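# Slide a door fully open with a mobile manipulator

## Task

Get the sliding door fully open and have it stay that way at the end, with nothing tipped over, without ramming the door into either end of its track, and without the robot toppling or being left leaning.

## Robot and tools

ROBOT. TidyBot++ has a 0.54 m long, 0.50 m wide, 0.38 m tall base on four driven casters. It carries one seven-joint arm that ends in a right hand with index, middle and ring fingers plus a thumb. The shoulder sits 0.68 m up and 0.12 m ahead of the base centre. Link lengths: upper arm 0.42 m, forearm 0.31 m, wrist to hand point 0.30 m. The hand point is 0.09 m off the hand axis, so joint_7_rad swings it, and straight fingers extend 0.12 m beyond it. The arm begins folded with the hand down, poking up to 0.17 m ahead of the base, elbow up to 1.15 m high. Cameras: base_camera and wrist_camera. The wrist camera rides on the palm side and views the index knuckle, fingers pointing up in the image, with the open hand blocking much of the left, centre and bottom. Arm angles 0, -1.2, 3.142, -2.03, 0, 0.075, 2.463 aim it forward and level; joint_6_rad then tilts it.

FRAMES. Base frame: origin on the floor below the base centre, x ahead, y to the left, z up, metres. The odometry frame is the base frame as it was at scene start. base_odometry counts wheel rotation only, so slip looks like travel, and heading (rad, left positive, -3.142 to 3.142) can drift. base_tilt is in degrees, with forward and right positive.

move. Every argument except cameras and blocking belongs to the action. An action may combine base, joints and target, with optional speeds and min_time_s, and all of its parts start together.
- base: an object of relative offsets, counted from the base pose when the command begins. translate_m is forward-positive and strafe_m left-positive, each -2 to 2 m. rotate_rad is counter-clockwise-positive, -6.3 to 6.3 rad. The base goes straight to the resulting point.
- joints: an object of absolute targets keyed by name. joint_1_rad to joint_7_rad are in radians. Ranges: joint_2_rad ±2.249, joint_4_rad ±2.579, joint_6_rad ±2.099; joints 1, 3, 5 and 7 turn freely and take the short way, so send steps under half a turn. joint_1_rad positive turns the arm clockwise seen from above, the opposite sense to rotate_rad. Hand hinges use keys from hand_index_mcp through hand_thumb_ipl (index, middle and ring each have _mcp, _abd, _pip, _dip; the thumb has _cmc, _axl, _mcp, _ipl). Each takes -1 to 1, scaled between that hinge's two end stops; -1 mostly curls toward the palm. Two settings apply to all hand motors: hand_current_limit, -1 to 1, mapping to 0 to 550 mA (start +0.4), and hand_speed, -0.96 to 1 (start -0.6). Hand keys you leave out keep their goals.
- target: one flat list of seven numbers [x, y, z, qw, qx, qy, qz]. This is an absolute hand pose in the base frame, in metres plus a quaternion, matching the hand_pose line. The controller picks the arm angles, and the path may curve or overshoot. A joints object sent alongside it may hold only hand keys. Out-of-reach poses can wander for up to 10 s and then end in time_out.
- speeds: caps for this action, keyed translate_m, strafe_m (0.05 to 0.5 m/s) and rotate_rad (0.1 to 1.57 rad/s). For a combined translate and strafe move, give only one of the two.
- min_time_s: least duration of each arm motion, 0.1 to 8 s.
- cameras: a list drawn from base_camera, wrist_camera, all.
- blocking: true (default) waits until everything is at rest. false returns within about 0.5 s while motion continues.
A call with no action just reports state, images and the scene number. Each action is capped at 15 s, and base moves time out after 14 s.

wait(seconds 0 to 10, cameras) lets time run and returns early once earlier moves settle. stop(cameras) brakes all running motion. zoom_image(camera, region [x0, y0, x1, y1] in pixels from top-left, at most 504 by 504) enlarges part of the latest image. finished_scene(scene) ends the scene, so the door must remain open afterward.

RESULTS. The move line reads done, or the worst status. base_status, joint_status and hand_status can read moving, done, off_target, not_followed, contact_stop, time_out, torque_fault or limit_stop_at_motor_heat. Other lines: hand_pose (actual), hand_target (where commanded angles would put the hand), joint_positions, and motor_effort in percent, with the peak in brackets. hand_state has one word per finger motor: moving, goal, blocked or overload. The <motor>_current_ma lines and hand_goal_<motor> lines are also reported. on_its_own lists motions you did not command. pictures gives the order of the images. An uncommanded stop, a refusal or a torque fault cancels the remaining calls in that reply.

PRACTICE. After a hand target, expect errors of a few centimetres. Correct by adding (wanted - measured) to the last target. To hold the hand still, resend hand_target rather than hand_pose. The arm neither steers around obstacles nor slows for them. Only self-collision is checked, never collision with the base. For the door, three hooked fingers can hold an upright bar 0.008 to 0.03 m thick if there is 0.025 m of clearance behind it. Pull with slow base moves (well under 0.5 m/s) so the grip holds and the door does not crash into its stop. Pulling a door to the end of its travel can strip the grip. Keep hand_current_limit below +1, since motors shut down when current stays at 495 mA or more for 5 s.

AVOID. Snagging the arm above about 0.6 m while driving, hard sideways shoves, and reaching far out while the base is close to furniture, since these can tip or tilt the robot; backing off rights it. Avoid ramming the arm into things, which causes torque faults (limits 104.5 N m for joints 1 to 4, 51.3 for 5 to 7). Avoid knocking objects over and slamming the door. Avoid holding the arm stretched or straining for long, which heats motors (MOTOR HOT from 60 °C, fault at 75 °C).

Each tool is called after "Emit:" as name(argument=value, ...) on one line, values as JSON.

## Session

Emit:
move(joints={"joint_1_rad": 0, "joint_2_rad": -1.2, "joint_3_rad": 3.142, "joint_4_rad": -2.03, "joint_5_rad": 0, "joint_6_rad": 0.075, "joint_7_rad": 2.463}, cameras=["all"])

Scene clock: 2.40 s.
move: done
base_odometry: x=+0.000 y=+0.000 heading=+0.000
base_tilt: forward=+0.2 right=+0.5
base_status: not commanded
joint_positions: joint_1_rad=-0.005 joint_2_rad=-1.191 joint_3_rad=+3.116 joint_4_rad=-2.049 joint_5_rad=-0.014 joint_6_rad=+0.017 joint_7_rad=+2.504 hand_index_mcp=+0.759 hand_index_abd=+0.000 hand_index_pip=+0.577 hand_index_dip=+0.696 hand_middle_mcp=+0.758 hand_middle_abd=+0.000 hand_middle_pip=+0.577 hand_middle_dip=+0.696 hand_ring_mcp=+0.760 hand_ring_abd=+0.000 hand_ring_pip=+0.577 hand_ring_dip=+0.696 hand_thumb_cmc=+0.720 hand_thumb_axl=+0.677 hand_thumb_mcp=+0.227 hand_thumb_ipl=+0.168 hand_current_limit=+0.400 hand_speed=-0.600
joint_status: all done
hand_state: goal,goal,goal,goal,goal,goal,goal,goal,goal,goal,goal,goal,goal,goal,goal,goal
index_mcp_current_ma: 10
index_abd_current_ma: 0
index_pip_current_ma: 1
index_dip_current_ma: 0
middle_mcp_current_ma: 10
middle_abd_current_ma: 0
middle_pip_current_ma: 1
middle_dip_current_ma: 0
ring_mcp_current_ma: 13
ring_abd_current_ma: 0
ring_pip_current_ma: 1
ring_dip_current_ma: 0
thumb_cmc_current_ma: 12
thumb_axl_current_ma: -1
thumb_mcp_current_ma: 2
thumb_ipl_current_ma: 0
hand_goal_index_mcp: 0.754
hand_goal_index_abd: 0.000
hand_goal_index_pip: 0.576
hand_goal_index_dip: 0.696
hand_goal_middle_mcp: 0.754
hand_goal_middle_abd: 0.000
hand_goal_middle_pip: 0.576
hand_goal_middle_dip: 0.696
hand_goal_ring_mcp: 0.754
hand_goal_ring_abd: 0.000
hand_goal_ring_pip: 0.576
hand_goal_ring_dip: 0.696
hand_goal_thumb_cmc: 0.714
hand_goal_thumb_axl: 0.678
hand_goal_thumb_mcp: 0.226
hand_goal_thumb_ipl: 0.168
motor_effort: joint_1_rad=+1(2) joint_2_rad=+15(17) joint_3_rad=+1(2) joint_4_rad=+14(20) joint_5_rad=+0(2) joint_6_rad=+6(9) joint_7_rad=+1(1)
hand_pose: x=+0.1557 y=-0.0535 z=+1.2856 quat_wxyz=(-0.403, -0.360, -0.193, -0.819) (m; base frame)
hand_target: x=+0.1276 y=-0.0699 z=+1.3015 quat_wxyz=(-0.401, -0.333, -0.159, -0.839) (m; base frame)
hand_status: not commanded
pictures: base_camera, wrist_camera
Images, in order (width x height): base_camera 644x364, wrist_camera 504x504.

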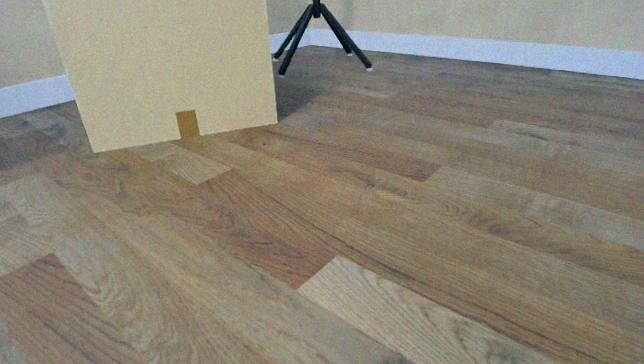

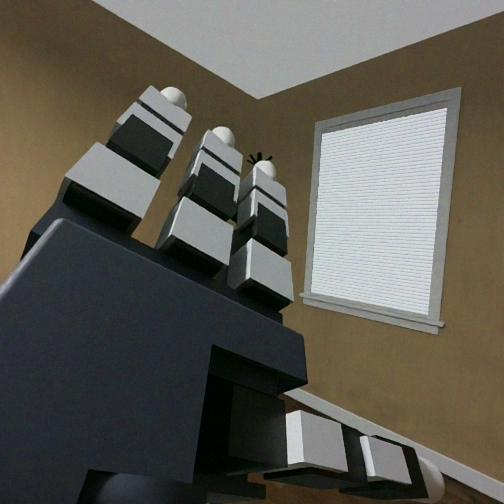

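Emit:
move(joints={"joint_1_rad": -1.5}, cameras=["wrist_camera"])

Emit:
move(joints={"joint_1_rad": 1.5}, cameras=["wrist_camera"])

Scene clock: 6.60 s.
move: done
base_odometry: x=+0.000 y=+0.000 heading=+0.000
base_tilt: forward=+0.2 right=+0.5
base_status: not commanded
joint_positions: joint_1_rad=-1.474 joint_2_rad=-1.191 joint_3_rad=+3.117 joint_4_rad=-2.049 joint_5_rad=-0.014 joint_6_rad=+0.018 joint_7_rad=+2.502 hand_index_mcp=+0.759 hand_index_abd=+0.000 hand_index_pip=+0.577 hand_index_dip=+0.696 hand_middle_mcp=+0.758 hand_middle_abd=+0.000 hand_middle_pip=+0.577 hand_middle_dip=+0.696 hand_ring_mcp=+0.760 hand_ring_abd=+0.000 hand_ring_pip=+0.577 hand_ring_dip=+0.696 hand_thumb_cmc=+0.720 hand_thumb_axl=+0.677 hand_thumb_mcp=+0.227 hand_thumb_ipl=+0.168 hand_current_limit=+0.400 hand_speed=-0.600
joint_status: all done
hand_state: goal,goal,goal,goal,goal,goal,goal,goal,goal,goal,goal,goal,goal,goal,goal,goal
index_mcp_current_ma: 10
index_abd_current_ma: 0
index_pip_current_ma: 1
index_dip_current_ma: 0
middle_mcp_current_ma: 10
middle_abd_current_ma: 0
middle_pip_current_ma: 1
middle_dip_current_ma: 0
ring_mcp_current_ma: 13
ring_abd_current_ma: 0
ring_pip_current_ma: 1
ring_dip_current_ma: 0
thumb_cmc_current_ma: 12
thumb_axl_current_ma: -1
thumb_mcp_current_ma: 2
thumb_ipl_current_ma: 0
hand_goal_index_mcp: 0.754
hand_goal_index_abd: 0.000
hand_goal_index_pip: 0.576
hand_goal_index_dip: 0.696
hand_goal_middle_mcp: 0.754
hand_goal_middle_abd: 0.000
hand_goal_middle_pip: 0.576
hand_goal_middle_dip: 0.696
hand_goal_ring_mcp: 0.754
hand_goal_ring_abd: 0.000
hand_goal_ring_pip: 0.576
hand_goal_ring_dip: 0.696
hand_goal_thumb_cmc: 0.714
hand_goal_thumb_axl: 0.678
hand_goal_thumb_mcp: 0.226
hand_goal_thumb_ipl: 0.168
motor_effort: joint_1_rad=+1(2) joint_2_rad=+15(15) joint_3_rad=+1(1) joint_4_rad=+14(15) joint_5_rad=+0(1) joint_6_rad=+7(7) joint_7_rad=+0(1)
hand_pose: x=+0.1768 y=+0.0308 z=+1.2856 quat_wxyz=(+0.250, -0.138, -0.384, -0.878) (m; base frame)
hand_target: x=+0.1893 y=+0.0036 z=+1.3015 quat_wxyz=(+0.278, -0.135, -0.343, -0.887) (m; base frame)
hand_status: not commanded
pictures: wrist_camera
Images, in order (width x height): wrist_camera 504x504.

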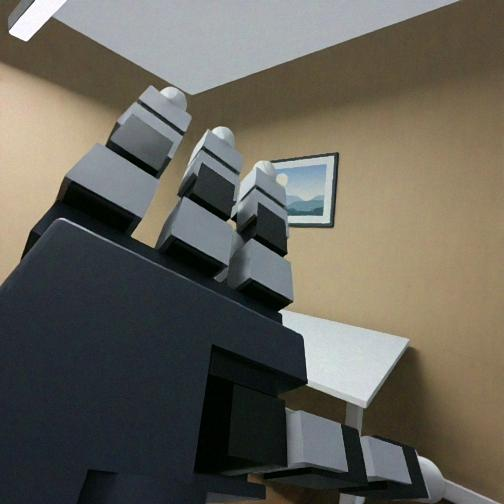

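Scene clock: 10.43 s.
move: done
base_odometry: x=+0.000 y=+0.000 heading=+0.000
base_tilt: forward=+0.2 right=+0.4
base_status: not commanded
joint_positions: joint_1_rad=+1.474 joint_2_rad=-1.191 joint_3_rad=+3.118 joint_4_rad=-2.049 joint_5_rad=-0.014 joint_6_rad=+0.018 joint_7_rad=+2.502 hand_index_mcp=+0.759 hand_index_abd=+0.000 hand_index_pip=+0.577 hand_index_dip=+0.696 hand_middle_mcp=+0.758 hand_middle_abd=+0.000 hand_middle_pip=+0.577 hand_middle_dip=+0.696 hand_ring_mcp=+0.760 hand_ring_abd=+0.000 hand_ring_pip=+0.577 hand_ring_dip=+0.696 hand_thumb_cmc=+0.720 hand_thumb_axl=+0.677 hand_thumb_mcp=+0.227 hand_thumb_ipl=+0.168 hand_current_limit=+0.400 hand_speed=-0.600
joint_status: all done
hand_state: goal,goal,goal,goal,goal,goal,goal,goal,goal,goal,goal,goal,goal,goal,goal,goal
index_mcp_current_ma: 10
index_abd_current_ma: 0
index_pip_current_ma: 1
index_dip_current_ma: 0
middle_mcp_current_ma: 10
middle_abd_current_ma: 0
middle_pip_current_ma: 1
middle_dip_current_ma: 0
ring_mcp_current_ma: 13
ring_abd_current_ma: 0
ring_pip_current_ma: 1
ring_dip_current_ma: 0
thumb_cmc_current_ma: 12
thumb_axl_current_ma: -1
thumb_mcp_current_ma: 2
thumb_ipl_current_ma: 0
hand_goal_index_mcp: 0.754
hand_goal_index_abd: 0.000
hand_goal_index_pip: 0.576
hand_goal_index_dip: 0.696
hand_goal_middle_mcp: 0.754
hand_goal_middle_abd: 0.000
hand_goal_middle_pip: 0.576
hand_goal_middle_dip: 0.696
hand_goal_ring_mcp: 0.754
hand_goal_ring_abd: 0.000
hand_goal_ring_pip: 0.576
hand_goal_ring_dip: 0.696
hand_goal_thumb_cmc: 0.714
hand_goal_thumb_axl: 0.678
hand_goal_thumb_mcp: 0.226
hand_goal_thumb_ipl: 0.168
motor_effort: joint_1_rad=+1(2) joint_2_rad=+15(16) joint_3_rad=+1(2) joint_4_rad=+14(14) joint_5_rad=+0(1) joint_6_rad=+7(7) joint_7_rad=+0(1)
hand_pose: x=+0.0681 y=-0.0414 z=+1.2856 quat_wxyz=(-0.850, -0.395, +0.100, -0.334) (m; base frame)
hand_target: x=+0.0499 y=-0.0135 z=+1.3015 quat_wxyz=(-0.865, -0.352, +0.110, -0.340) (m; base frame)
hand_status: not commanded
pictures: wrist_camera
Images, in order (width x height): wrist_camera 504x504.

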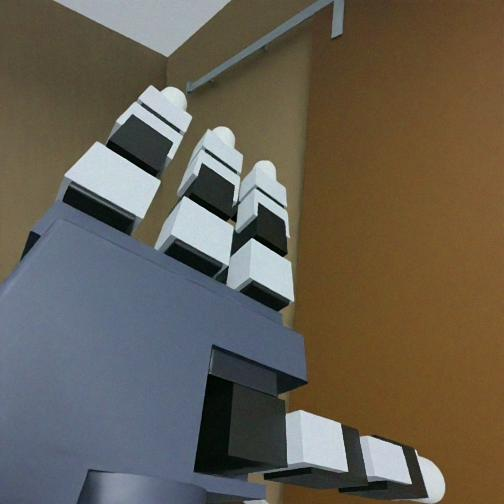

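Emit:
move(joints={"joint_1_rad": 2.2}, cameras=["wrist_camera"])

Emit:
move(joints={"joint_1_rad": 3.0}, cameras=["wrist_camera"])

Scene clock: 16.77 s.
move: done
base_odometry: x=+0.000 y=+0.000 heading=+0.000
base_tilt: forward=+0.2 right=+0.4
base_status: not commanded
joint_positions: joint_1_rad=+2.174 joint_2_rad=-1.191 joint_3_rad=+3.118 joint_4_rad=-2.049 joint_5_rad=-0.014 joint_6_rad=+0.018 joint_7_rad=+2.502 hand_index_mcp=+0.759 hand_index_abd=+0.000 hand_index_pip=+0.577 hand_index_dip=+0.696 hand_middle_mcp=+0.758 hand_middle_abd=+0.000 hand_middle_pip=+0.577 hand_middle_dip=+0.696 hand_ring_mcp=+0.760 hand_ring_abd=+0.000 hand_ring_pip=+0.577 hand_ring_dip=+0.696 hand_thumb_cmc=+0.720 hand_thumb_axl=+0.677 hand_thumb_mcp=+0.227 hand_thumb_ipl=+0.168 hand_current_limit=+0.400 hand_speed=-0.600
joint_status: all done
hand_state: goal,goal,goal,goal,goal,goal,goal,goal,goal,goal,goal,goal,goal,goal,goal,goal
index_mcp_current_ma: 10
index_abd_current_ma: 0
index_pip_current_ma: 1
index_dip_current_ma: 0
middle_mcp_current_ma: 10
middle_abd_current_ma: 0
middle_pip_current_ma: 1
middle_dip_current_ma: 0
ring_mcp_current_ma: 13
ring_abd_current_ma: 0
ring_pip_current_ma: 1
ring_dip_current_ma: 0
thumb_cmc_current_ma: 12
thumb_axl_current_ma: -1
thumb_mcp_current_ma: 2
thumb_ipl_current_ma: 0
hand_goal_index_mcp: 0.754
hand_goal_index_abd: 0.000
hand_goal_index_pip: 0.576
hand_goal_index_dip: 0.696
hand_goal_middle_mcp: 0.754
hand_goal_middle_abd: 0.000
hand_goal_middle_pip: 0.576
hand_goal_middle_dip: 0.696
hand_goal_ring_mcp: 0.754
hand_goal_ring_abd: 0.000
hand_goal_ring_pip: 0.576
hand_goal_ring_dip: 0.696
hand_goal_thumb_cmc: 0.714
hand_goal_thumb_axl: 0.678
hand_goal_thumb_mcp: 0.226
hand_goal_thumb_ipl: 0.168
motor_effort: joint_1_rad=+0(2) joint_2_rad=+15(15) joint_3_rad=+1(1) joint_4_rad=+14(14) joint_5_rad=+0(1) joint_6_rad=+7(7) joint_7_rad=+1(1)
hand_pose: x=+0.0534 y=+0.0011 z=+1.2856 quat_wxyz=(-0.913, -0.337, +0.230, -0.022) (m; base frame)
hand_target: x=+0.0574 y=+0.0342 z=+1.3015 quat_wxyz=(-0.929, -0.292, +0.224, -0.023) (m; base frame)
hand_status: not commanded
pictures: wrist_camera
Images, in order (width x height): wrist_camera 504x504.

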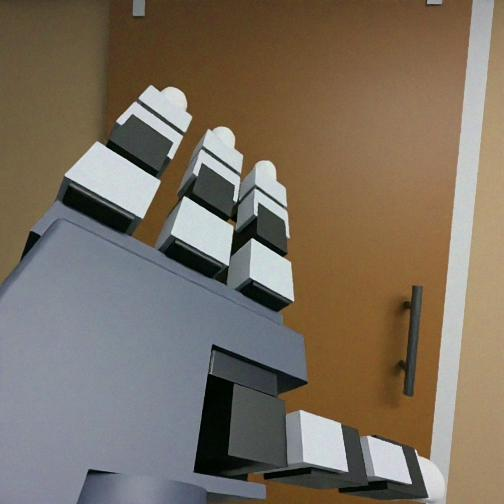

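Scene clock: 18.83 s.
move: done
base_odometry: x=+0.000 y=+0.000 heading=+0.000
base_tilt: forward=+0.2 right=+0.5
base_status: not commanded
joint_positions: joint_1_rad=+2.974 joint_2_rad=-1.191 joint_3_rad=+3.118 joint_4_rad=-2.049 joint_5_rad=-0.014 joint_6_rad=+0.018 joint_7_rad=+2.502 hand_index_mcp=+0.759 hand_index_abd=+0.000 hand_index_pip=+0.577 hand_index_dip=+0.696 hand_middle_mcp=+0.758 hand_middle_abd=+0.000 hand_middle_pip=+0.577 hand_middle_dip=+0.696 hand_ring_mcp=+0.760 hand_ring_abd=+0.000 hand_ring_pip=+0.577 hand_ring_dip=+0.696 hand_thumb_cmc=+0.720 hand_thumb_axl=+0.677 hand_thumb_mcp=+0.227 hand_thumb_ipl=+0.168 hand_current_limit=+0.400 hand_speed=-0.600
joint_status: all done
hand_state: goal,goal,goal,goal,goal,goal,goal,goal,goal,goal,goal,goal,goal,goal,goal,goal
index_mcp_current_ma: 10
index_abd_current_ma: 0
index_pip_current_ma: 1
index_dip_current_ma: 0
middle_mcp_current_ma: 10
middle_abd_current_ma: 0
middle_pip_current_ma: 1
middle_dip_current_ma: 0
ring_mcp_current_ma: 13
ring_abd_current_ma: 0
ring_pip_current_ma: 1
ring_dip_current_ma: 0
thumb_cmc_current_ma: 12
thumb_axl_current_ma: -1
thumb_mcp_current_ma: 2
thumb_ipl_current_ma: 0
hand_goal_index_mcp: 0.754
hand_goal_index_abd: 0.000
hand_goal_index_pip: 0.576
hand_goal_index_dip: 0.696
hand_goal_middle_mcp: 0.754
hand_goal_middle_abd: 0.000
hand_goal_middle_pip: 0.576
hand_goal_middle_dip: 0.696
hand_goal_ring_mcp: 0.754
hand_goal_ring_abd: 0.000
hand_goal_ring_pip: 0.576
hand_goal_ring_dip: 0.696
hand_goal_thumb_cmc: 0.714
hand_goal_thumb_axl: 0.678
hand_goal_thumb_mcp: 0.226
hand_goal_thumb_ipl: 0.168
motor_effort: joint_1_rad=+0(2) joint_2_rad=+15(15) joint_3_rad=+1(1) joint_4_rad=+14(14) joint_5_rad=+0(1) joint_6_rad=+6(7) joint_7_rad=+0(1)
hand_pose: x=+0.0741 y=+0.0479 z=+1.2856 quat_wxyz=(-0.849, -0.221, +0.343, +0.335) (m; base frame)
hand_target: x=+0.1006 y=+0.0680 z=+1.3015 quat_wxyz=(-0.865, -0.182, +0.321, +0.341) (m; base frame)
hand_status: not commanded
pictures: wrist_camera
Images, in order (width x height): wrist_camera 504x504.

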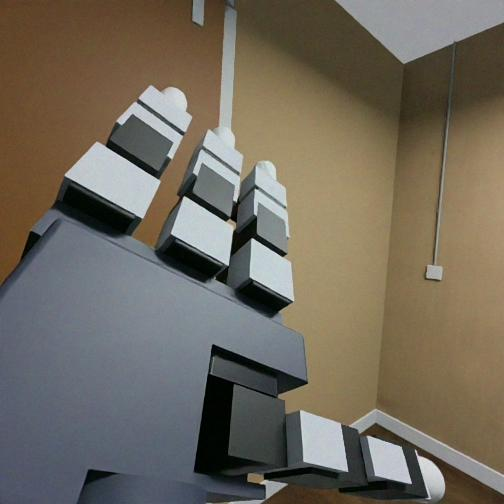

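Emit:
move(base={"rotate_rad": -2.17}, joints={"joint_1_rad": 0}, cameras=["all"])

Scene clock: 33.63 s.
move: done
base_odometry: x=+0.000 y=+0.000 heading=-2.169
base_tilt: forward=+0.2 right=+0.5
base_status: done
joint_positions: joint_1_rad=+0.026 joint_2_rad=-1.191 joint_3_rad=+3.120 joint_4_rad=-2.049 joint_5_rad=-0.014 joint_6_rad=+0.020 joint_7_rad=+2.502 hand_index_mcp=+0.759 hand_index_abd=+0.000 hand_index_pip=+0.577 hand_index_dip=+0.696 hand_middle_mcp=+0.758 hand_middle_abd=+0.000 hand_middle_pip=+0.577 hand_middle_dip=+0.696 hand_ring_mcp=+0.760 hand_ring_abd=+0.000 hand_ring_pip=+0.577 hand_ring_dip=+0.696 hand_thumb_cmc=+0.720 hand_thumb_axl=+0.677 hand_thumb_mcp=+0.227 hand_thumb_ipl=+0.168 hand_current_limit=+0.400 hand_speed=-0.600
joint_status: all done
hand_state: goal,goal,goal,goal,goal,goal,goal,goal,goal,goal,goal,goal,goal,goal,goal,goal
index_mcp_current_ma: 10
index_abd_current_ma: 0
index_pip_current_ma: 1
index_dip_current_ma: 0
middle_mcp_current_ma: 10
middle_abd_current_ma: 0
middle_pip_current_ma: 1
middle_dip_current_ma: 0
ring_mcp_current_ma: 13
ring_abd_current_ma: 0
ring_pip_current_ma: 1
ring_dip_current_ma: 0
thumb_cmc_current_ma: 12
thumb_axl_current_ma: -1
thumb_mcp_current_ma: 2
thumb_ipl_current_ma: 0
hand_goal_index_mcp: 0.754
hand_goal_index_abd: 0.000
hand_goal_index_pip: 0.576
hand_goal_index_dip: 0.696
hand_goal_middle_mcp: 0.754
hand_goal_middle_abd: 0.000
hand_goal_middle_pip: 0.576
hand_goal_middle_dip: 0.696
hand_goal_ring_mcp: 0.754
hand_goal_ring_abd: 0.000
hand_goal_ring_pip: 0.576
hand_goal_ring_dip: 0.696
hand_goal_thumb_cmc: 0.714
hand_goal_thumb_axl: 0.678
hand_goal_thumb_mcp: 0.226
hand_goal_thumb_ipl: 0.168
motor_effort: joint_1_rad=+1(2) joint_2_rad=+15(16) joint_3_rad=+1(2) joint_4_rad=+14(14) joint_5_rad=+0(1) joint_6_rad=+7(7) joint_7_rad=+0(1)
hand_pose: x=+0.1534 y=-0.0570 z=+1.2858 quat_wxyz=(-0.416, -0.363, -0.185, -0.813) (m; base frame)
hand_target: x=+0.1276 y=-0.0699 z=+1.3015 quat_wxyz=(-0.401, -0.333, -0.159, -0.839) (m; base frame)
hand_status: not commanded
pictures: base_camera, wrist_camera
Images, in order (width x height): base_camera 644x364, wrist_camera 504x504.

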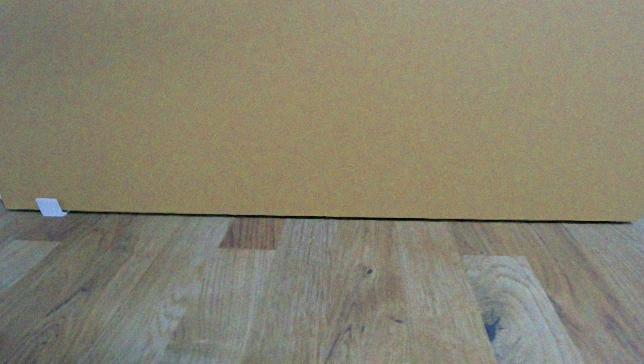

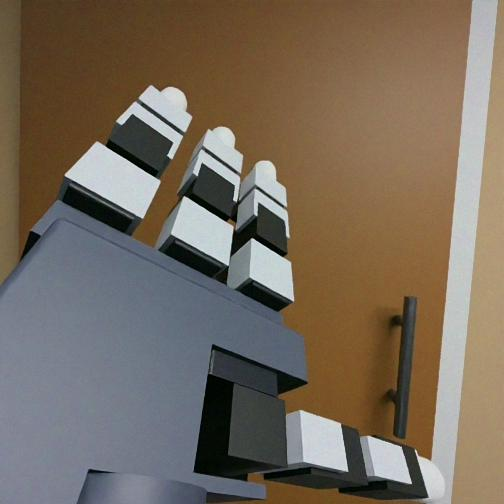

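Emit:
move(base={"translate_m": -0.06, "strafe_m": -0.497, "rotate_rad": -0.12}, cameras=["base_camera"])

Scene clock: 48.27 s.
move: done
base_odometry: x=-0.377 y=+0.330 heading=-2.290
base_tilt: forward=+0.2 right=+0.5
base_status: done
joint_positions: joint_1_rad=+0.014 joint_2_rad=-1.191 joint_3_rad=+3.132 joint_4_rad=-2.049 joint_5_rad=-0.014 joint_6_rad=+0.020 joint_7_rad=+2.502 hand_index_mcp=+0.759 hand_index_abd=+0.000 hand_index_pip=+0.577 hand_index_dip=+0.696 hand_middle_mcp=+0.759 hand_middle_abd=+0.000 hand_middle_pip=+0.577 hand_middle_dip=+0.696 hand_ring_mcp=+0.760 hand_ring_abd=+0.000 hand_ring_pip=+0.577 hand_ring_dip=+0.696 hand_thumb_cmc=+0.720 hand_thumb_axl=+0.677 hand_thumb_mcp=+0.227 hand_thumb_ipl=+0.168 hand_current_limit=+0.400 hand_speed=-0.600
joint_status: not commanded
hand_state: goal,goal,goal,goal,goal,goal,goal,goal,goal,goal,goal,goal,goal,goal,goal,goal
index_mcp_current_ma: 11
index_abd_current_ma: 0
index_pip_current_ma: 1
index_dip_current_ma: 0
middle_mcp_current_ma: 11
middle_abd_current_ma: 0
middle_pip_current_ma: 1
middle_dip_current_ma: 0
ring_mcp_current_ma: 15
ring_abd_current_ma: 0
ring_pip_current_ma: 1
ring_dip_current_ma: 0
thumb_cmc_current_ma: 12
thumb_axl_current_ma: -1
thumb_mcp_current_ma: 2
thumb_ipl_current_ma: 0
hand_goal_index_mcp: 0.754
hand_goal_index_abd: 0.000
hand_goal_index_pip: 0.576
hand_goal_index_dip: 0.696
hand_goal_middle_mcp: 0.754
hand_goal_middle_abd: 0.000
hand_goal_middle_pip: 0.576
hand_goal_middle_dip: 0.696
hand_goal_ring_mcp: 0.754
hand_goal_ring_abd: 0.000
hand_goal_ring_pip: 0.576
hand_goal_ring_dip: 0.696
hand_goal_thumb_cmc: 0.714
hand_goal_thumb_axl: 0.678
hand_goal_thumb_mcp: 0.226
hand_goal_thumb_ipl: 0.168
motor_effort: joint_1_rad=+1(3) joint_2_rad=+15(15) joint_3_rad=+1(4) joint_4_rad=+14(14) joint_5_rad=+0(1) joint_6_rad=+6(8) joint_7_rad=+0(1)
hand_pose: x=+0.1538 y=-0.0632 z=+1.2853 quat_wxyz=(-0.410, -0.364, -0.182, -0.816) (m; base frame)
hand_target: x=+0.1276 y=-0.0699 z=+1.3015 quat_wxyz=(-0.401, -0.333, -0.159, -0.839) (m; base frame)
hand_status: not commanded
pictures: base_camera
Images, in order (width x height): base_camera 644x364.

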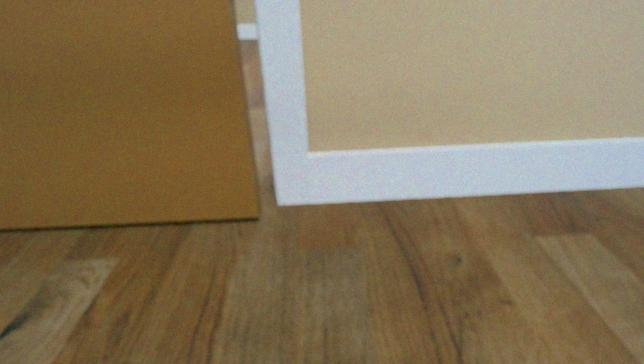

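Emit:
move(base={"strafe_m": -0.285, "rotate_rad": 1.567}, target=[0.42, -0.26, 1.02, 0.5, 0.5, 0.5, -0.5], joints={"hand_index_pip": -0.74, "hand_middle_pip": -0.74, "hand_ring_pip": -0.74, "hand_current_limit": 0.75}, min_time_s=2.5, cameras=["all"])

Emit:
move(base={"strafe_m": -0.34}, cameras=["all"])

Scene clock: 59.60 s.
move: done
base_odometry: x=-0.591 y=+0.517 heading=-0.723
base_tilt: forward=+0.2 right=+0.5
base_status: done
joint_positions: joint_1_rad=+0.092 joint_2_rad=-0.203 joint_3_rad=+2.924 joint_4_rad=-2.049 joint_5_rad=+1.451 joint_6_rad=-1.612 joint_7_rad=+2.787 hand_index_mcp=+0.758 hand_index_abd=+0.000 hand_index_pip=-0.737 hand_index_dip=+0.696 hand_middle_mcp=+0.758 hand_middle_abd=+0.000 hand_middle_pip=-0.737 hand_middle_dip=+0.696 hand_ring_mcp=+0.759 hand_ring_abd=+0.000 hand_ring_pip=-0.737 hand_ring_dip=+0.696 hand_thumb_cmc=+0.719 hand_thumb_axl=+0.677 hand_thumb_mcp=+0.226 hand_thumb_ipl=+0.168 hand_current_limit=+0.750 hand_speed=-0.600
joint_status: all done
hand_state: goal,goal,goal,goal,goal,goal,goal,goal,goal,goal,goal,goal,goal,goal,goal,goal
index_mcp_current_ma: 8
index_abd_current_ma: 0
index_pip_current_ma: 6
index_dip_current_ma: 0
middle_mcp_current_ma: 7
middle_abd_current_ma: 0
middle_pip_current_ma: 5
middle_dip_current_ma: 0
ring_mcp_current_ma: 10
ring_abd_current_ma: 0
ring_pip_current_ma: 6
ring_dip_current_ma: 0
thumb_cmc_current_ma: 11
thumb_axl_current_ma: -1
thumb_mcp_current_ma: 0
thumb_ipl_current_ma: 0
hand_goal_index_mcp: 0.754
hand_goal_index_abd: 0.000
hand_goal_index_pip: -0.740
hand_goal_index_dip: 0.696
hand_goal_middle_mcp: 0.754
hand_goal_middle_abd: 0.000
hand_goal_middle_pip: -0.740
hand_goal_middle_dip: 0.696
hand_goal_ring_mcp: 0.754
hand_goal_ring_abd: 0.000
hand_goal_ring_pip: -0.740
hand_goal_ring_dip: 0.696
hand_goal_thumb_cmc: 0.714
hand_goal_thumb_axl: 0.678
hand_goal_thumb_mcp: 0.226
hand_goal_thumb_ipl: 0.168
motor_effort: joint_1_rad=+0(2) joint_2_rad=-8(17) joint_3_rad=+0(3) joint_4_rad=+13(18) joint_5_rad=+8(9) joint_6_rad=-3(9) joint_7_rad=+0(1)
hand_pose: x=+0.4299 y=-0.2567 z=+1.0170 quat_wxyz=(-0.513, -0.521, -0.509, +0.455) (m; base frame)
hand_target: x=+0.4200 y=-0.2600 z=+1.0200 quat_wxyz=(-0.500, -0.500, -0.500, +0.500) (m; base frame)
hand_status: done (0.011 m and 6.0 deg from the pose sent, 0.424 m and 171.9 deg at the start)
pictures: base_camera, wrist_camera
Images, in order (width x height): base_camera 644x364, wrist_camera 504x504.

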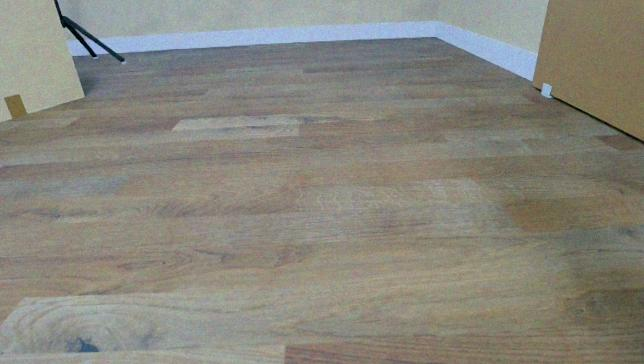

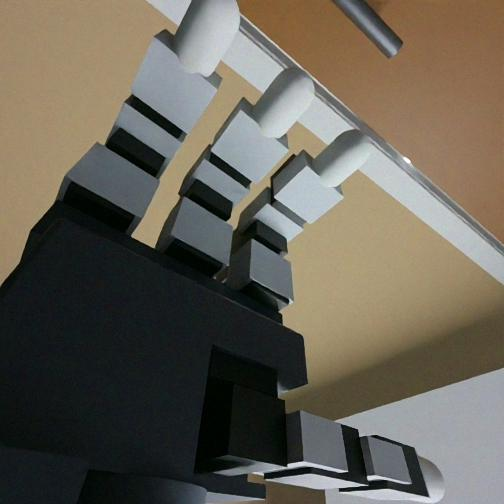

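Scene clock: 61.43 s.
move: done
base_odometry: x=-0.816 y=+0.262 heading=-0.723
base_tilt: forward=+0.2 right=+0.5
base_status: done
joint_positions: joint_1_rad=+0.098 joint_2_rad=-0.203 joint_3_rad=+2.916 joint_4_rad=-2.049 joint_5_rad=+1.454 joint_6_rad=-1.615 joint_7_rad=+2.787 hand_index_mcp=+0.756 hand_index_abd=+0.000 hand_index_pip=-0.737 hand_index_dip=+0.696 hand_middle_mcp=+0.756 hand_middle_abd=+0.000 hand_middle_pip=-0.738 hand_middle_dip=+0.696 hand_ring_mcp=+0.757 hand_ring_abd=+0.000 hand_ring_pip=-0.737 hand_ring_dip=+0.696 hand_thumb_cmc=+0.719 hand_thumb_axl=+0.677 hand_thumb_mcp=+0.226 hand_thumb_ipl=+0.168 hand_current_limit=+0.750 hand_speed=-0.600
joint_status: not commanded
hand_state: goal,goal,goal,goal,goal,goal,goal,goal,goal,goal,goal,goal,goal,goal,goal,goal
index_mcp_current_ma: 5
index_abd_current_ma: 0
index_pip_current_ma: 5
index_dip_current_ma: 0
middle_mcp_current_ma: 5
middle_abd_current_ma: 0
middle_pip_current_ma: 4
middle_dip_current_ma: 0
ring_mcp_current_ma: 6
ring_abd_current_ma: 0
ring_pip_current_ma: 5
ring_dip_current_ma: 0
thumb_cmc_current_ma: 10
thumb_axl_current_ma: -1
thumb_mcp_current_ma: 0
thumb_ipl_current_ma: 0
hand_goal_index_mcp: 0.754
hand_goal_index_abd: 0.000
hand_goal_index_pip: -0.740
hand_goal_index_dip: 0.696
hand_goal_middle_mcp: 0.754
hand_goal_middle_abd: 0.000
hand_goal_middle_pip: -0.740
hand_goal_middle_dip: 0.696
hand_goal_ring_mcp: 0.754
hand_goal_ring_abd: 0.000
hand_goal_ring_pip: -0.740
hand_goal_ring_dip: 0.696
hand_goal_thumb_cmc: 0.714
hand_goal_thumb_axl: 0.678
hand_goal_thumb_mcp: 0.226
hand_goal_thumb_ipl: 0.168
motor_effort: joint_1_rad=+1(2) joint_2_rad=-8(9) joint_3_rad=+0(2) joint_4_rad=+13(13) joint_5_rad=+8(9) joint_6_rad=-3(4) joint_7_rad=+0(0)
hand_pose: x=+0.4296 y=-0.2557 z=+1.0182 quat_wxyz=(-0.514, -0.519, -0.508, +0.456) (m; base frame)
hand_target: x=+0.4200 y=-0.2600 z=+1.0200 quat_wxyz=(-0.500, -0.500, -0.500, +0.500) (m; base frame)
hand_status: not commanded
pictures: base_camera, wrist_camera
Images, in order (width x height): base_camera 644x364, wrist_camera 504x504.

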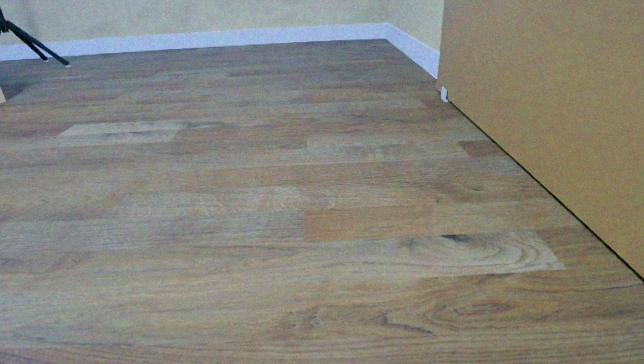

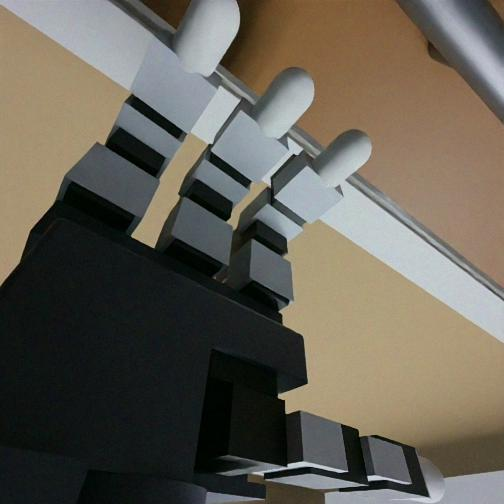

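Emit:
move(base={"strafe_m": -0.07}, cameras=["wrist_camera"])

Scene clock: 66.97 s.
move: done
base_odometry: x=-0.863 y=+0.210 heading=-0.722
base_tilt: forward=+0.2 right=+0.5
base_status: done
joint_positions: joint_1_rad=+0.101 joint_2_rad=-0.203 joint_3_rad=+2.913 joint_4_rad=-2.050 joint_5_rad=+1.454 joint_6_rad=-1.617 joint_7_rad=+2.787 hand_index_mcp=+0.756 hand_index_abd=-0.001 hand_index_pip=-0.742 hand_index_dip=+0.696 hand_middle_mcp=+0.756 hand_middle_abd=+0.000 hand_middle_pip=-0.738 hand_middle_dip=+0.696 hand_ring_mcp=+0.757 hand_ring_abd=+0.000 hand_ring_pip=-0.738 hand_ring_dip=+0.696 hand_thumb_cmc=+0.718 hand_thumb_axl=+0.677 hand_thumb_mcp=+0.226 hand_thumb_ipl=+0.168 hand_current_limit=+0.750 hand_speed=-0.600
joint_status: not commanded
hand_state: goal,goal,goal,goal,goal,goal,goal,goal,goal,goal,goal,goal,goal,goal,goal,goal
index_mcp_current_ma: 3
index_abd_current_ma: -2
index_pip_current_ma: -4
index_dip_current_ma: 0
middle_mcp_current_ma: 4
middle_abd_current_ma: 0
middle_pip_current_ma: 4
middle_dip_current_ma: 0
ring_mcp_current_ma: 6
ring_abd_current_ma: 0
ring_pip_current_ma: 4
ring_dip_current_ma: 0
thumb_cmc_current_ma: 9
thumb_axl_current_ma: -1
thumb_mcp_current_ma: 0
thumb_ipl_current_ma: 0
hand_goal_index_mcp: 0.754
hand_goal_index_abd: 0.000
hand_goal_index_pip: -0.740
hand_goal_index_dip: 0.696
hand_goal_middle_mcp: 0.754
hand_goal_middle_abd: 0.000
hand_goal_middle_pip: -0.740
hand_goal_middle_dip: 0.696
hand_goal_ring_mcp: 0.754
hand_goal_ring_abd: 0.000
hand_goal_ring_pip: -0.740
hand_goal_ring_dip: 0.696
hand_goal_thumb_cmc: 0.714
hand_goal_thumb_axl: 0.678
hand_goal_thumb_mcp: 0.226
hand_goal_thumb_ipl: 0.168
motor_effort: joint_1_rad=+1(2) joint_2_rad=-8(9) joint_3_rad=+0(2) joint_4_rad=+13(13) joint_5_rad=+8(9) joint_6_rad=-2(4) joint_7_rad=+0(0)
hand_pose: x=+0.4293 y=-0.2556 z=+1.0184 quat_wxyz=(-0.514, -0.519, -0.507, +0.457) (m; base frame)
hand_target: x=+0.4200 y=-0.2600 z=+1.0200 quat_wxyz=(-0.500, -0.500, -0.500, +0.500) (m; base frame)
hand_status: not commanded
pictures: wrist_camera
Images, in order (width x height): wrist_camera 504x504.

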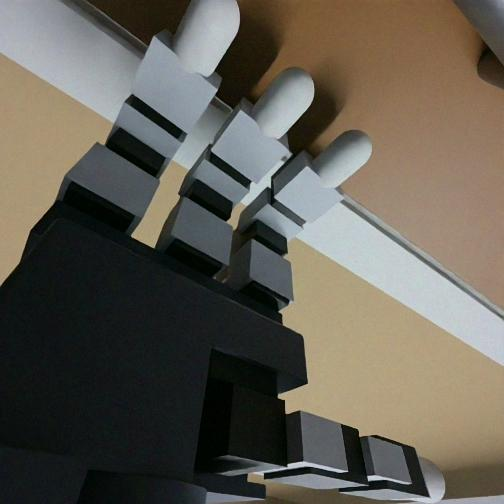

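Emit:
move(base={"strafe_m": -0.01, "translate_m": 0.09}, speeds={"translate_m": 0.15}, cameras=["wrist_camera"])

Scene clock: 70.67 s.
move: done
base_odometry: x=-0.802 y=+0.143 heading=-0.722
base_tilt: forward=+0.2 right=+0.4
base_status: done
joint_positions: joint_1_rad=+0.101 joint_2_rad=-0.251 joint_3_rad=+2.890 joint_4_rad=-2.090 joint_5_rad=+1.415 joint_6_rad=-1.763 joint_7_rad=+2.788 hand_index_mcp=+0.995 hand_index_abd=-0.044 hand_index_pip=-0.987 hand_index_dip=+0.696 hand_middle_mcp=+0.744 hand_middle_abd=+0.009 hand_middle_pip=-0.784 hand_middle_dip=+0.696 hand_ring_mcp=+0.749 hand_ring_abd=+0.002 hand_ring_pip=-0.761 hand_ring_dip=+0.696 hand_thumb_cmc=+0.717 hand_thumb_axl=+0.677 hand_thumb_mcp=+0.226 hand_thumb_ipl=+0.168 hand_current_limit=+0.750 hand_speed=-0.600
joint_status: not commanded
hand_state: blocked,blocked,blocked,goal,goal,goal,blocked,goal,goal,goal,blocked,goal,goal,goal,goal,goal
index_mcp_current_ma: 481
index_abd_current_ma: -122
index_pip_current_ma: -481
index_dip_current_ma: 0
middle_mcp_current_ma: -25
middle_abd_current_ma: 18
middle_pip_current_ma: -145
middle_dip_current_ma: 0
ring_mcp_current_ma: -12
ring_abd_current_ma: 3
ring_pip_current_ma: -59
ring_dip_current_ma: 0
thumb_cmc_current_ma: 5
thumb_axl_current_ma: -1
thumb_mcp_current_ma: 0
thumb_ipl_current_ma: 0
hand_goal_index_mcp: 0.754
hand_goal_index_abd: 0.000
hand_goal_index_pip: -0.740
hand_goal_index_dip: 0.696
hand_goal_middle_mcp: 0.754
hand_goal_middle_abd: 0.000
hand_goal_middle_pip: -0.740
hand_goal_middle_dip: 0.696
hand_goal_ring_mcp: 0.754
hand_goal_ring_abd: 0.000
hand_goal_ring_pip: -0.740
hand_goal_ring_dip: 0.696
hand_goal_thumb_cmc: 0.714
hand_goal_thumb_axl: 0.678
hand_goal_thumb_mcp: 0.226
hand_goal_thumb_ipl: 0.168
motor_effort: joint_1_rad=+1(2) joint_2_rad=+5(9) joint_3_rad=+4(5) joint_4_rad=+19(20) joint_5_rad=+25(28) joint_6_rad=+20(26) joint_7_rad=+2(3)
hand_pose: x=+0.3694 y=-0.2589 z=+1.0205 quat_wxyz=(-0.486, -0.545, -0.469, +0.496) (m; base frame)
hand_target: x=+0.4200 y=-0.2600 z=+1.0200 quat_wxyz=(-0.500, -0.500, -0.500, +0.500) (m; base frame)
hand_status: not commanded
pictures: wrist_camera
Images, in order (width x height): wrist_camera 504x504.

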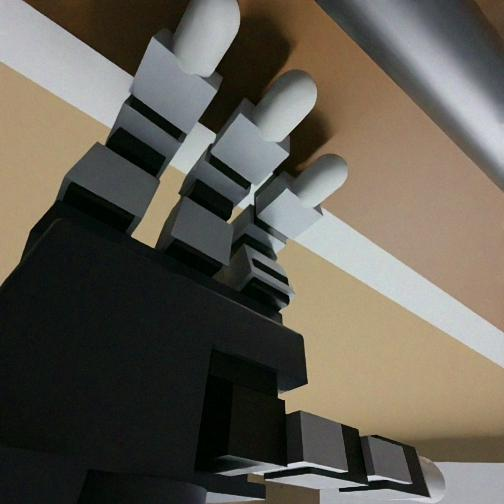

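Emit:
move(base={"strafe_m": 0.022}, cameras=["wrist_camera"])

Scene clock: 79.90 s.
move: done
base_odometry: x=-0.787 y=+0.159 heading=-0.722
base_tilt: forward=+0.2 right=+0.4
base_status: done
joint_positions: joint_1_rad=+0.113 joint_2_rad=-0.197 joint_3_rad=+2.902 joint_4_rad=-2.082 joint_5_rad=+1.488 joint_6_rad=-1.682 joint_7_rad=+2.794 hand_index_mcp=+0.756 hand_index_abd=-0.008 hand_index_pip=-0.740 hand_index_dip=+0.696 hand_middle_mcp=+0.757 hand_middle_abd=+0.001 hand_middle_pip=-0.739 hand_middle_dip=+0.696 hand_ring_mcp=+0.758 hand_ring_abd=+0.001 hand_ring_pip=-0.737 hand_ring_dip=+0.697 hand_thumb_cmc=+0.717 hand_thumb_axl=+0.677 hand_thumb_mcp=+0.226 hand_thumb_ipl=+0.168 hand_current_limit=+0.750 hand_speed=-0.600
joint_status: not commanded
hand_state: goal,goal,goal,goal,goal,goal,goal,goal,goal,goal,goal,goal,goal,goal,goal,goal
index_mcp_current_ma: 4
index_abd_current_ma: -15
index_pip_current_ma: 0
index_dip_current_ma: 0
middle_mcp_current_ma: 5
middle_abd_current_ma: 1
middle_pip_current_ma: 2
middle_dip_current_ma: 0
ring_mcp_current_ma: 8
ring_abd_current_ma: 1
ring_pip_current_ma: 5
ring_dip_current_ma: 1
thumb_cmc_current_ma: 5
thumb_axl_current_ma: -1
thumb_mcp_current_ma: 0
thumb_ipl_current_ma: 0
hand_goal_index_mcp: 0.754
hand_goal_index_abd: 0.000
hand_goal_index_pip: -0.740
hand_goal_index_dip: 0.696
hand_goal_middle_mcp: 0.754
hand_goal_middle_abd: 0.000
hand_goal_middle_pip: -0.740
hand_goal_middle_dip: 0.696
hand_goal_ring_mcp: 0.754
hand_goal_ring_abd: 0.000
hand_goal_ring_pip: -0.740
hand_goal_ring_dip: 0.696
hand_goal_thumb_cmc: 0.714
hand_goal_thumb_axl: 0.678
hand_goal_thumb_mcp: 0.226
hand_goal_thumb_ipl: 0.168
motor_effort: joint_1_rad=+1(2) joint_2_rad=-8(9) joint_3_rad=+0(4) joint_4_rad=+12(19) joint_5_rad=+8(25) joint_6_rad=-4(20) joint_7_rad=+0(2)
hand_pose: x=+0.4124 y=-0.2601 z=+1.0207 quat_wxyz=(-0.505, -0.508, -0.490, +0.497) (m; base frame)
hand_target: x=+0.4200 y=-0.2600 z=+1.0200 quat_wxyz=(-0.500, -0.500, -0.500, +0.500) (m; base frame)
hand_status: not commanded
pictures: wrist_camera
Images, in order (width x height): wrist_camera 504x504.

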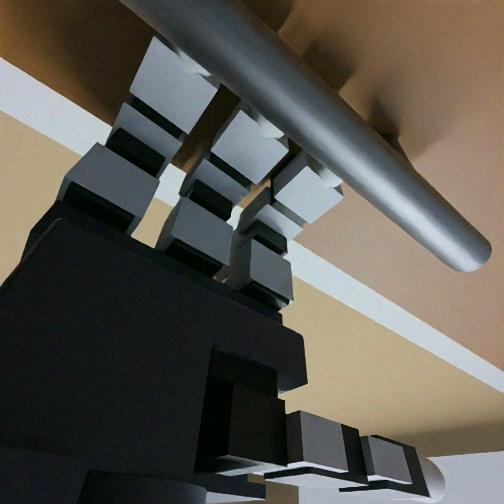

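Emit:
move(base={"translate_m": 0.03}, speeds={"translate_m": 0.08}, cameras=["wrist_camera"])

Scene clock: 83.57 s.
move: done
base_odometry: x=-0.765 y=+0.140 heading=-0.722
base_tilt: forward=+0.2 right=+0.5
base_status: done
joint_positions: joint_1_rad=+0.113 joint_2_rad=-0.194 joint_3_rad=+2.902 joint_4_rad=-2.082 joint_5_rad=+1.488 joint_6_rad=-1.682 joint_7_rad=+2.794 hand_index_mcp=+0.756 hand_index_abd=-0.008 hand_index_pip=-0.738 hand_index_dip=+0.696 hand_middle_mcp=+0.756 hand_middle_abd=+0.001 hand_middle_pip=-0.737 hand_middle_dip=+0.696 hand_ring_mcp=+0.757 hand_ring_abd=+0.001 hand_ring_pip=-0.737 hand_ring_dip=+0.697 hand_thumb_cmc=+0.717 hand_thumb_axl=+0.677 hand_thumb_mcp=+0.226 hand_thumb_ipl=+0.168 hand_current_limit=+0.750 hand_speed=-0.600
joint_status: not commanded
hand_state: goal,goal,goal,goal,goal,goal,goal,goal,goal,goal,goal,goal,goal,goal,goal,goal
index_mcp_current_ma: 4
index_abd_current_ma: -15
index_pip_current_ma: 4
index_dip_current_ma: 0
middle_mcp_current_ma: 4
middle_abd_current_ma: 1
middle_pip_current_ma: 5
middle_dip_current_ma: 0
ring_mcp_current_ma: 5
ring_abd_current_ma: 1
ring_pip_current_ma: 5
ring_dip_current_ma: 2
thumb_cmc_current_ma: 5
thumb_axl_current_ma: -1
thumb_mcp_current_ma: 0
thumb_ipl_current_ma: 0
hand_goal_index_mcp: 0.754
hand_goal_index_abd: 0.000
hand_goal_index_pip: -0.740
hand_goal_index_dip: 0.696
hand_goal_middle_mcp: 0.754
hand_goal_middle_abd: 0.000
hand_goal_middle_pip: -0.740
hand_goal_middle_dip: 0.696
hand_goal_ring_mcp: 0.754
hand_goal_ring_abd: 0.000
hand_goal_ring_pip: -0.740
hand_goal_ring_dip: 0.696
hand_goal_thumb_cmc: 0.714
hand_goal_thumb_axl: 0.678
hand_goal_thumb_mcp: 0.226
hand_goal_thumb_ipl: 0.168
motor_effort: joint_1_rad=+1(1) joint_2_rad=-8(10) joint_3_rad=+0(2) joint_4_rad=+13(13) joint_5_rad=+8(9) joint_6_rad=-3(4) joint_7_rad=+0(0)
hand_pose: x=+0.4133 y=-0.2603 z=+1.0198 quat_wxyz=(-0.504, -0.508, -0.491, +0.497) (m; base frame)
hand_target: x=+0.4200 y=-0.2600 z=+1.0200 quat_wxyz=(-0.500, -0.500, -0.500, +0.500) (m; base frame)
hand_status: not commanded
pictures: wrist_camera
Images, in order (width x height): wrist_camera 504x504.

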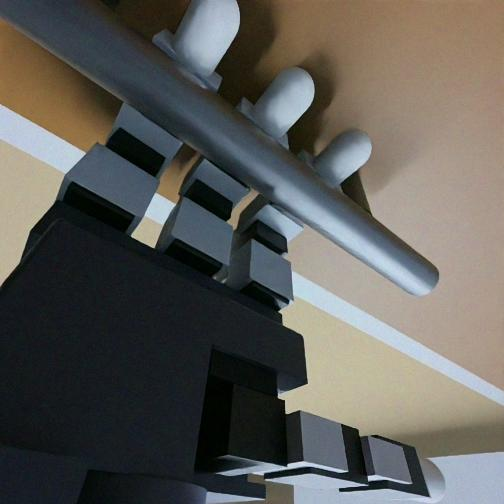

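Emit:
move(target=[0.58, -0.235, 1.02, 0.5792, 0.4056, 0.5792, -0.4056], min_time_s=2.5, cameras=["wrist_camera"])

Scene clock: 88.77 s.
move: off_target
base_odometry: x=-0.765 y=+0.140 heading=-0.722
base_tilt: forward=+0.2 right=+0.4
base_status: not commanded
joint_positions: joint_1_rad=+0.016 joint_2_rad=-0.163 joint_3_rad=+3.036 joint_4_rad=-2.054 joint_5_rad=+1.516 joint_6_rad=-1.611 joint_7_rad=+2.794 hand_index_mcp=+0.776 hand_index_abd=+0.014 hand_index_pip=-0.821 hand_index_dip=+0.696 hand_middle_mcp=+0.760 hand_middle_abd=+0.008 hand_middle_pip=-0.770 hand_middle_dip=+0.696 hand_ring_mcp=+0.802 hand_ring_abd=+0.005 hand_ring_pip=-0.780 hand_ring_dip=+0.697 hand_thumb_cmc=+0.716 hand_thumb_axl=+0.677 hand_thumb_mcp=+0.226 hand_thumb_ipl=+0.168 hand_current_limit=+0.750 hand_speed=-0.600
joint_status: not commanded
hand_state: blocked,goal,blocked,goal,goal,goal,blocked,goal,blocked,goal,blocked,goal,goal,goal,goal,goal
index_mcp_current_ma: 65
index_abd_current_ma: 31
index_pip_current_ma: -300
index_dip_current_ma: 0
middle_mcp_current_ma: 14
middle_abd_current_ma: 15
middle_pip_current_ma: -90
middle_dip_current_ma: 0
ring_mcp_current_ma: 171
ring_abd_current_ma: 8
ring_pip_current_ma: -126
ring_dip_current_ma: 2
thumb_cmc_current_ma: 4
thumb_axl_current_ma: -1
thumb_mcp_current_ma: 0
thumb_ipl_current_ma: 0
hand_goal_index_mcp: 0.754
hand_goal_index_abd: 0.000
hand_goal_index_pip: -0.740
hand_goal_index_dip: 0.696
hand_goal_middle_mcp: 0.754
hand_goal_middle_abd: 0.000
hand_goal_middle_pip: -0.740
hand_goal_middle_dip: 0.696
hand_goal_ring_mcp: 0.754
hand_goal_ring_abd: 0.000
hand_goal_ring_pip: -0.740
hand_goal_ring_dip: 0.696
hand_goal_thumb_cmc: 0.714
hand_goal_thumb_axl: 0.678
hand_goal_thumb_mcp: 0.226
hand_goal_thumb_ipl: 0.168
motor_effort: joint_1_rad=+0(1) joint_2_rad=+12(12) joint_3_rad=+4(4) joint_4_rad=+25(25) joint_5_rad=+24(24) joint_6_rad=+36(37) joint_7_rad=-4(4)
hand_pose: x=+0.4409 y=-0.2723 z=+1.0151 quat_wxyz=(-0.508, -0.503, -0.508, +0.480) (m; base frame)
hand_target: x=+0.5800 y=-0.2350 z=+1.0200 quat_wxyz=(-0.579, -0.406, -0.579, +0.406) (m; base frame)
hand_status: off_target (0.144 m and 18.2 deg from the pose sent, 0.169 m and 20.6 deg at the start)
pictures: wrist_camera
Images, in order (width x height): wrist_camera 504x504.

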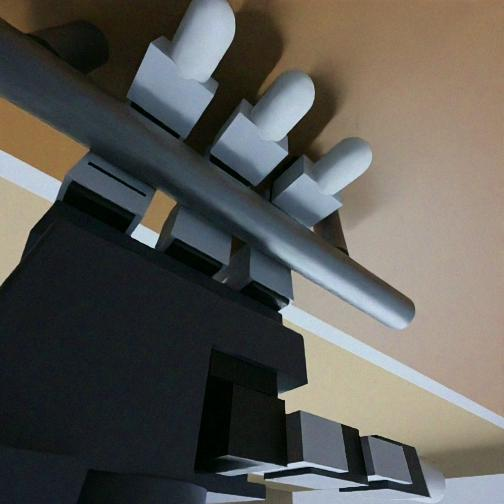

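Emit:
move(target=[0.64, -0.215, 1.02, 0.5914, 0.3876, 0.5914, -0.3876], min_time_s=2, cameras=["wrist_camera"])

Scene clock: 93.03 s.
move: off_target
base_odometry: x=-0.766 y=+0.140 heading=-0.721
base_tilt: forward=+0.2 right=+0.4
base_status: not commanded
joint_positions: joint_1_rad=-0.069 joint_2_rad=-0.083 joint_3_rad=+3.116 joint_4_rad=-1.971 joint_5_rad=+1.521 joint_6_rad=-1.591 joint_7_rad=+2.794 hand_index_mcp=+0.806 hand_index_abd=+0.026 hand_index_pip=-0.870 hand_index_dip=+0.696 hand_middle_mcp=+0.782 hand_middle_abd=+0.019 hand_middle_pip=-0.793 hand_middle_dip=+0.696 hand_ring_mcp=+0.837 hand_ring_abd=+0.015 hand_ring_pip=-0.795 hand_ring_dip=+0.697 hand_thumb_cmc=+0.716 hand_thumb_axl=+0.677 hand_thumb_mcp=+0.226 hand_thumb_ipl=+0.168 hand_current_limit=+0.750 hand_speed=-0.600
joint_status: not commanded
hand_state: blocked,blocked,blocked,goal,blocked,goal,blocked,goal,blocked,goal,blocked,goal,goal,goal,goal,goal
index_mcp_current_ma: 191
index_abd_current_ma: 65
index_pip_current_ma: -481
index_dip_current_ma: 0
middle_mcp_current_ma: 90
middle_abd_current_ma: 44
middle_pip_current_ma: -179
middle_dip_current_ma: 0
ring_mcp_current_ma: 332
ring_abd_current_ma: 32
ring_pip_current_ma: -189
ring_dip_current_ma: 2
thumb_cmc_current_ma: 4
thumb_axl_current_ma: -1
thumb_mcp_current_ma: 0
thumb_ipl_current_ma: 0
hand_goal_index_mcp: 0.754
hand_goal_index_abd: 0.000
hand_goal_index_pip: -0.740
hand_goal_index_dip: 0.696
hand_goal_middle_mcp: 0.754
hand_goal_middle_abd: 0.000
hand_goal_middle_pip: -0.740
hand_goal_middle_dip: 0.696
hand_goal_ring_mcp: 0.754
hand_goal_ring_abd: 0.000
hand_goal_ring_pip: -0.740
hand_goal_ring_dip: 0.696
hand_goal_thumb_cmc: 0.714
hand_goal_thumb_axl: 0.678
hand_goal_thumb_mcp: 0.226
hand_goal_thumb_ipl: 0.168
motor_effort: joint_1_rad=+0(1) joint_2_rad=+8(16) joint_3_rad=+3(4) joint_4_rad=+28(34) joint_5_rad=+27(38) joint_6_rad=+41(50) joint_7_rad=-3(7)
hand_pose: x=+0.4832 y=-0.2700 z=+1.0161 quat_wxyz=(-0.512, -0.502, -0.517, +0.468) (m; base frame)
hand_target: x=+0.6400 y=-0.2150 z=+1.0200 quat_wxyz=(-0.591, -0.388, -0.591, +0.388) (m; base frame)
hand_status: off_target (0.166 m and 20.3 deg from the pose sent, 0.207 m and 21.8 deg at the start)
pictures: wrist_camera
Images, in order (width x height): wrist_camera 504x504.

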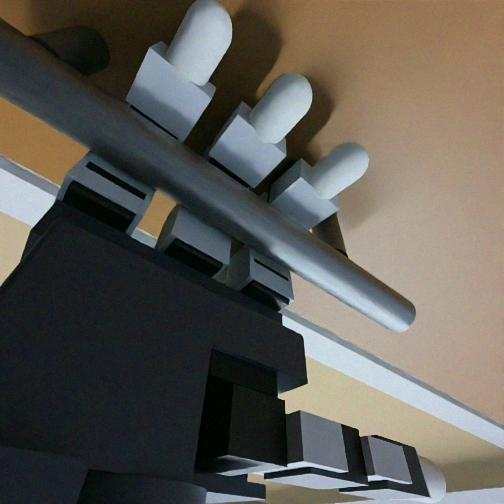

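Emit:
move(base={"translate_m": 0.3, "strafe_m": 0.012, "rotate_rad": 0.03}, speeds={"translate_m": 0.14}, cameras=["wrist_camera"])

Scene clock: 98.60 s.
move: done
base_odometry: x=-0.533 y=-0.048 heading=-0.691
base_tilt: forward=+0.2 right=+0.4
base_status: done
joint_positions: joint_1_rad=-0.094 joint_2_rad=-0.060 joint_3_rad=+3.149 joint_4_rad=-1.949 joint_5_rad=+1.550 joint_6_rad=-1.516 joint_7_rad=+2.801 hand_index_mcp=+0.750 hand_index_abd=+0.029 hand_index_pip=-0.817 hand_index_dip=+0.696 hand_middle_mcp=+0.788 hand_middle_abd=+0.022 hand_middle_pip=-0.799 hand_middle_dip=+0.696 hand_ring_mcp=+0.843 hand_ring_abd=+0.014 hand_ring_pip=-0.791 hand_ring_dip=+0.697 hand_thumb_cmc=+0.716 hand_thumb_axl=+0.677 hand_thumb_mcp=+0.226 hand_thumb_ipl=+0.168 hand_current_limit=+0.750 hand_speed=-0.600
joint_status: not commanded
hand_state: goal,blocked,blocked,goal,blocked,blocked,blocked,goal,blocked,goal,blocked,goal,goal,goal,goal,goal
index_mcp_current_ma: -9
index_abd_current_ma: 73
index_pip_current_ma: -283
index_dip_current_ma: 0
middle_mcp_current_ma: 114
middle_abd_current_ma: 53
middle_pip_current_ma: -205
middle_dip_current_ma: 0
ring_mcp_current_ma: 362
ring_abd_current_ma: 30
ring_pip_current_ma: -173
ring_dip_current_ma: 2
thumb_cmc_current_ma: 4
thumb_axl_current_ma: -1
thumb_mcp_current_ma: 0
thumb_ipl_current_ma: 0
hand_goal_index_mcp: 0.754
hand_goal_index_abd: 0.000
hand_goal_index_pip: -0.740
hand_goal_index_dip: 0.696
hand_goal_middle_mcp: 0.754
hand_goal_middle_abd: 0.000
hand_goal_middle_pip: -0.740
hand_goal_middle_dip: 0.696
hand_goal_ring_mcp: 0.754
hand_goal_ring_abd: 0.000
hand_goal_ring_pip: -0.740
hand_goal_ring_dip: 0.696
hand_goal_thumb_cmc: 0.714
hand_goal_thumb_axl: 0.678
hand_goal_thumb_mcp: 0.226
hand_goal_thumb_ipl: 0.168
motor_effort: joint_1_rad=-2(8) joint_2_rad=+4(19) joint_3_rad=-1(8) joint_4_rad=+26(38) joint_5_rad=+25(40) joint_6_rad=+31(62) joint_7_rad=-4(7)
hand_pose: x=+0.5150 y=-0.2637 z=+1.0164 quat_wxyz=(-0.527, -0.481, -0.536, +0.451) (m; base frame)
hand_target: x=+0.6400 y=-0.2150 z=+1.0200 quat_wxyz=(-0.591, -0.388, -0.591, +0.388) (m; base frame)
hand_status: not commanded
pictures: wrist_camera
Images, in order (width x height): wrist_camera 504x504.

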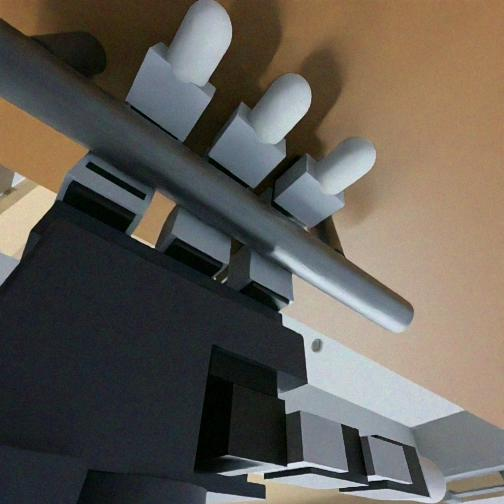

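Emit:
move(base={"translate_m": 0.3, "strafe_m": 0.01, "rotate_rad": 0.03}, speeds={"translate_m": 0.15}, cameras=["all"])

Scene clock: 104.50 s.
move: done
base_odometry: x=-0.296 y=-0.231 heading=-0.661
base_tilt: forward=+0.2 right=+0.4
base_status: done
joint_positions: joint_1_rad=-0.106 joint_2_rad=-0.051 joint_3_rad=+3.139 joint_4_rad=-1.941 joint_5_rad=+1.563 joint_6_rad=-1.483 joint_7_rad=+2.806 hand_index_mcp=+0.748 hand_index_abd=+0.023 hand_index_pip=-0.807 hand_index_dip=+0.696 hand_middle_mcp=+0.793 hand_middle_abd=+0.020 hand_middle_pip=-0.802 hand_middle_dip=+0.696 hand_ring_mcp=+0.845 hand_ring_abd=+0.016 hand_ring_pip=-0.796 hand_ring_dip=+0.697 hand_thumb_cmc=+0.716 hand_thumb_axl=+0.677 hand_thumb_mcp=+0.226 hand_thumb_ipl=+0.168 hand_current_limit=+0.750 hand_speed=-0.600
joint_status: not commanded
hand_state: goal,blocked,blocked,goal,blocked,blocked,blocked,goal,blocked,goal,blocked,goal,goal,goal,goal,goal
index_mcp_current_ma: -15
index_abd_current_ma: 57
index_pip_current_ma: -239
index_dip_current_ma: 0
middle_mcp_current_ma: 133
middle_abd_current_ma: 48
middle_pip_current_ma: -219
middle_dip_current_ma: 0
ring_mcp_current_ma: 372
ring_abd_current_ma: 35
ring_pip_current_ma: -191
ring_dip_current_ma: 2
thumb_cmc_current_ma: 4
thumb_axl_current_ma: -1
thumb_mcp_current_ma: 0
thumb_ipl_current_ma: 0
hand_goal_index_mcp: 0.754
hand_goal_index_abd: 0.000
hand_goal_index_pip: -0.740
hand_goal_index_dip: 0.696
hand_goal_middle_mcp: 0.754
hand_goal_middle_abd: 0.000
hand_goal_middle_pip: -0.740
hand_goal_middle_dip: 0.696
hand_goal_ring_mcp: 0.754
hand_goal_ring_abd: 0.000
hand_goal_ring_pip: -0.740
hand_goal_ring_dip: 0.696
hand_goal_thumb_cmc: 0.714
hand_goal_thumb_axl: 0.678
hand_goal_thumb_mcp: 0.226
hand_goal_thumb_ipl: 0.168
motor_effort: joint_1_rad=+0(7) joint_2_rad=+3(17) joint_3_rad=+1(9) joint_4_rad=+25(38) joint_5_rad=+24(39) joint_6_rad=+26(57) joint_7_rad=-3(8)
hand_pose: x=+0.5341 y=-0.2499 z=+1.0165 quat_wxyz=(-0.539, -0.463, -0.550, +0.438) (m; base frame)
hand_target: x=+0.6400 y=-0.2150 z=+1.0200 quat_wxyz=(-0.591, -0.388, -0.591, +0.388) (m; base frame)
hand_status: not commanded
pictures: base_camera, wrist_camera
Images, in order (width x height): base_camera 644x364, wrist_camera 504x504.

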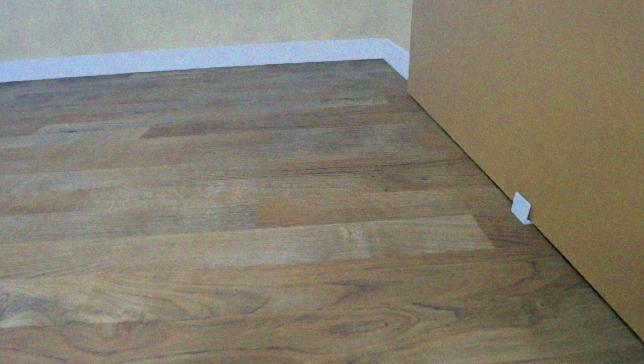

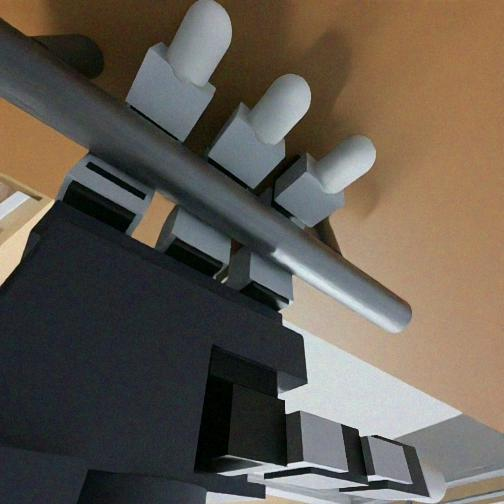

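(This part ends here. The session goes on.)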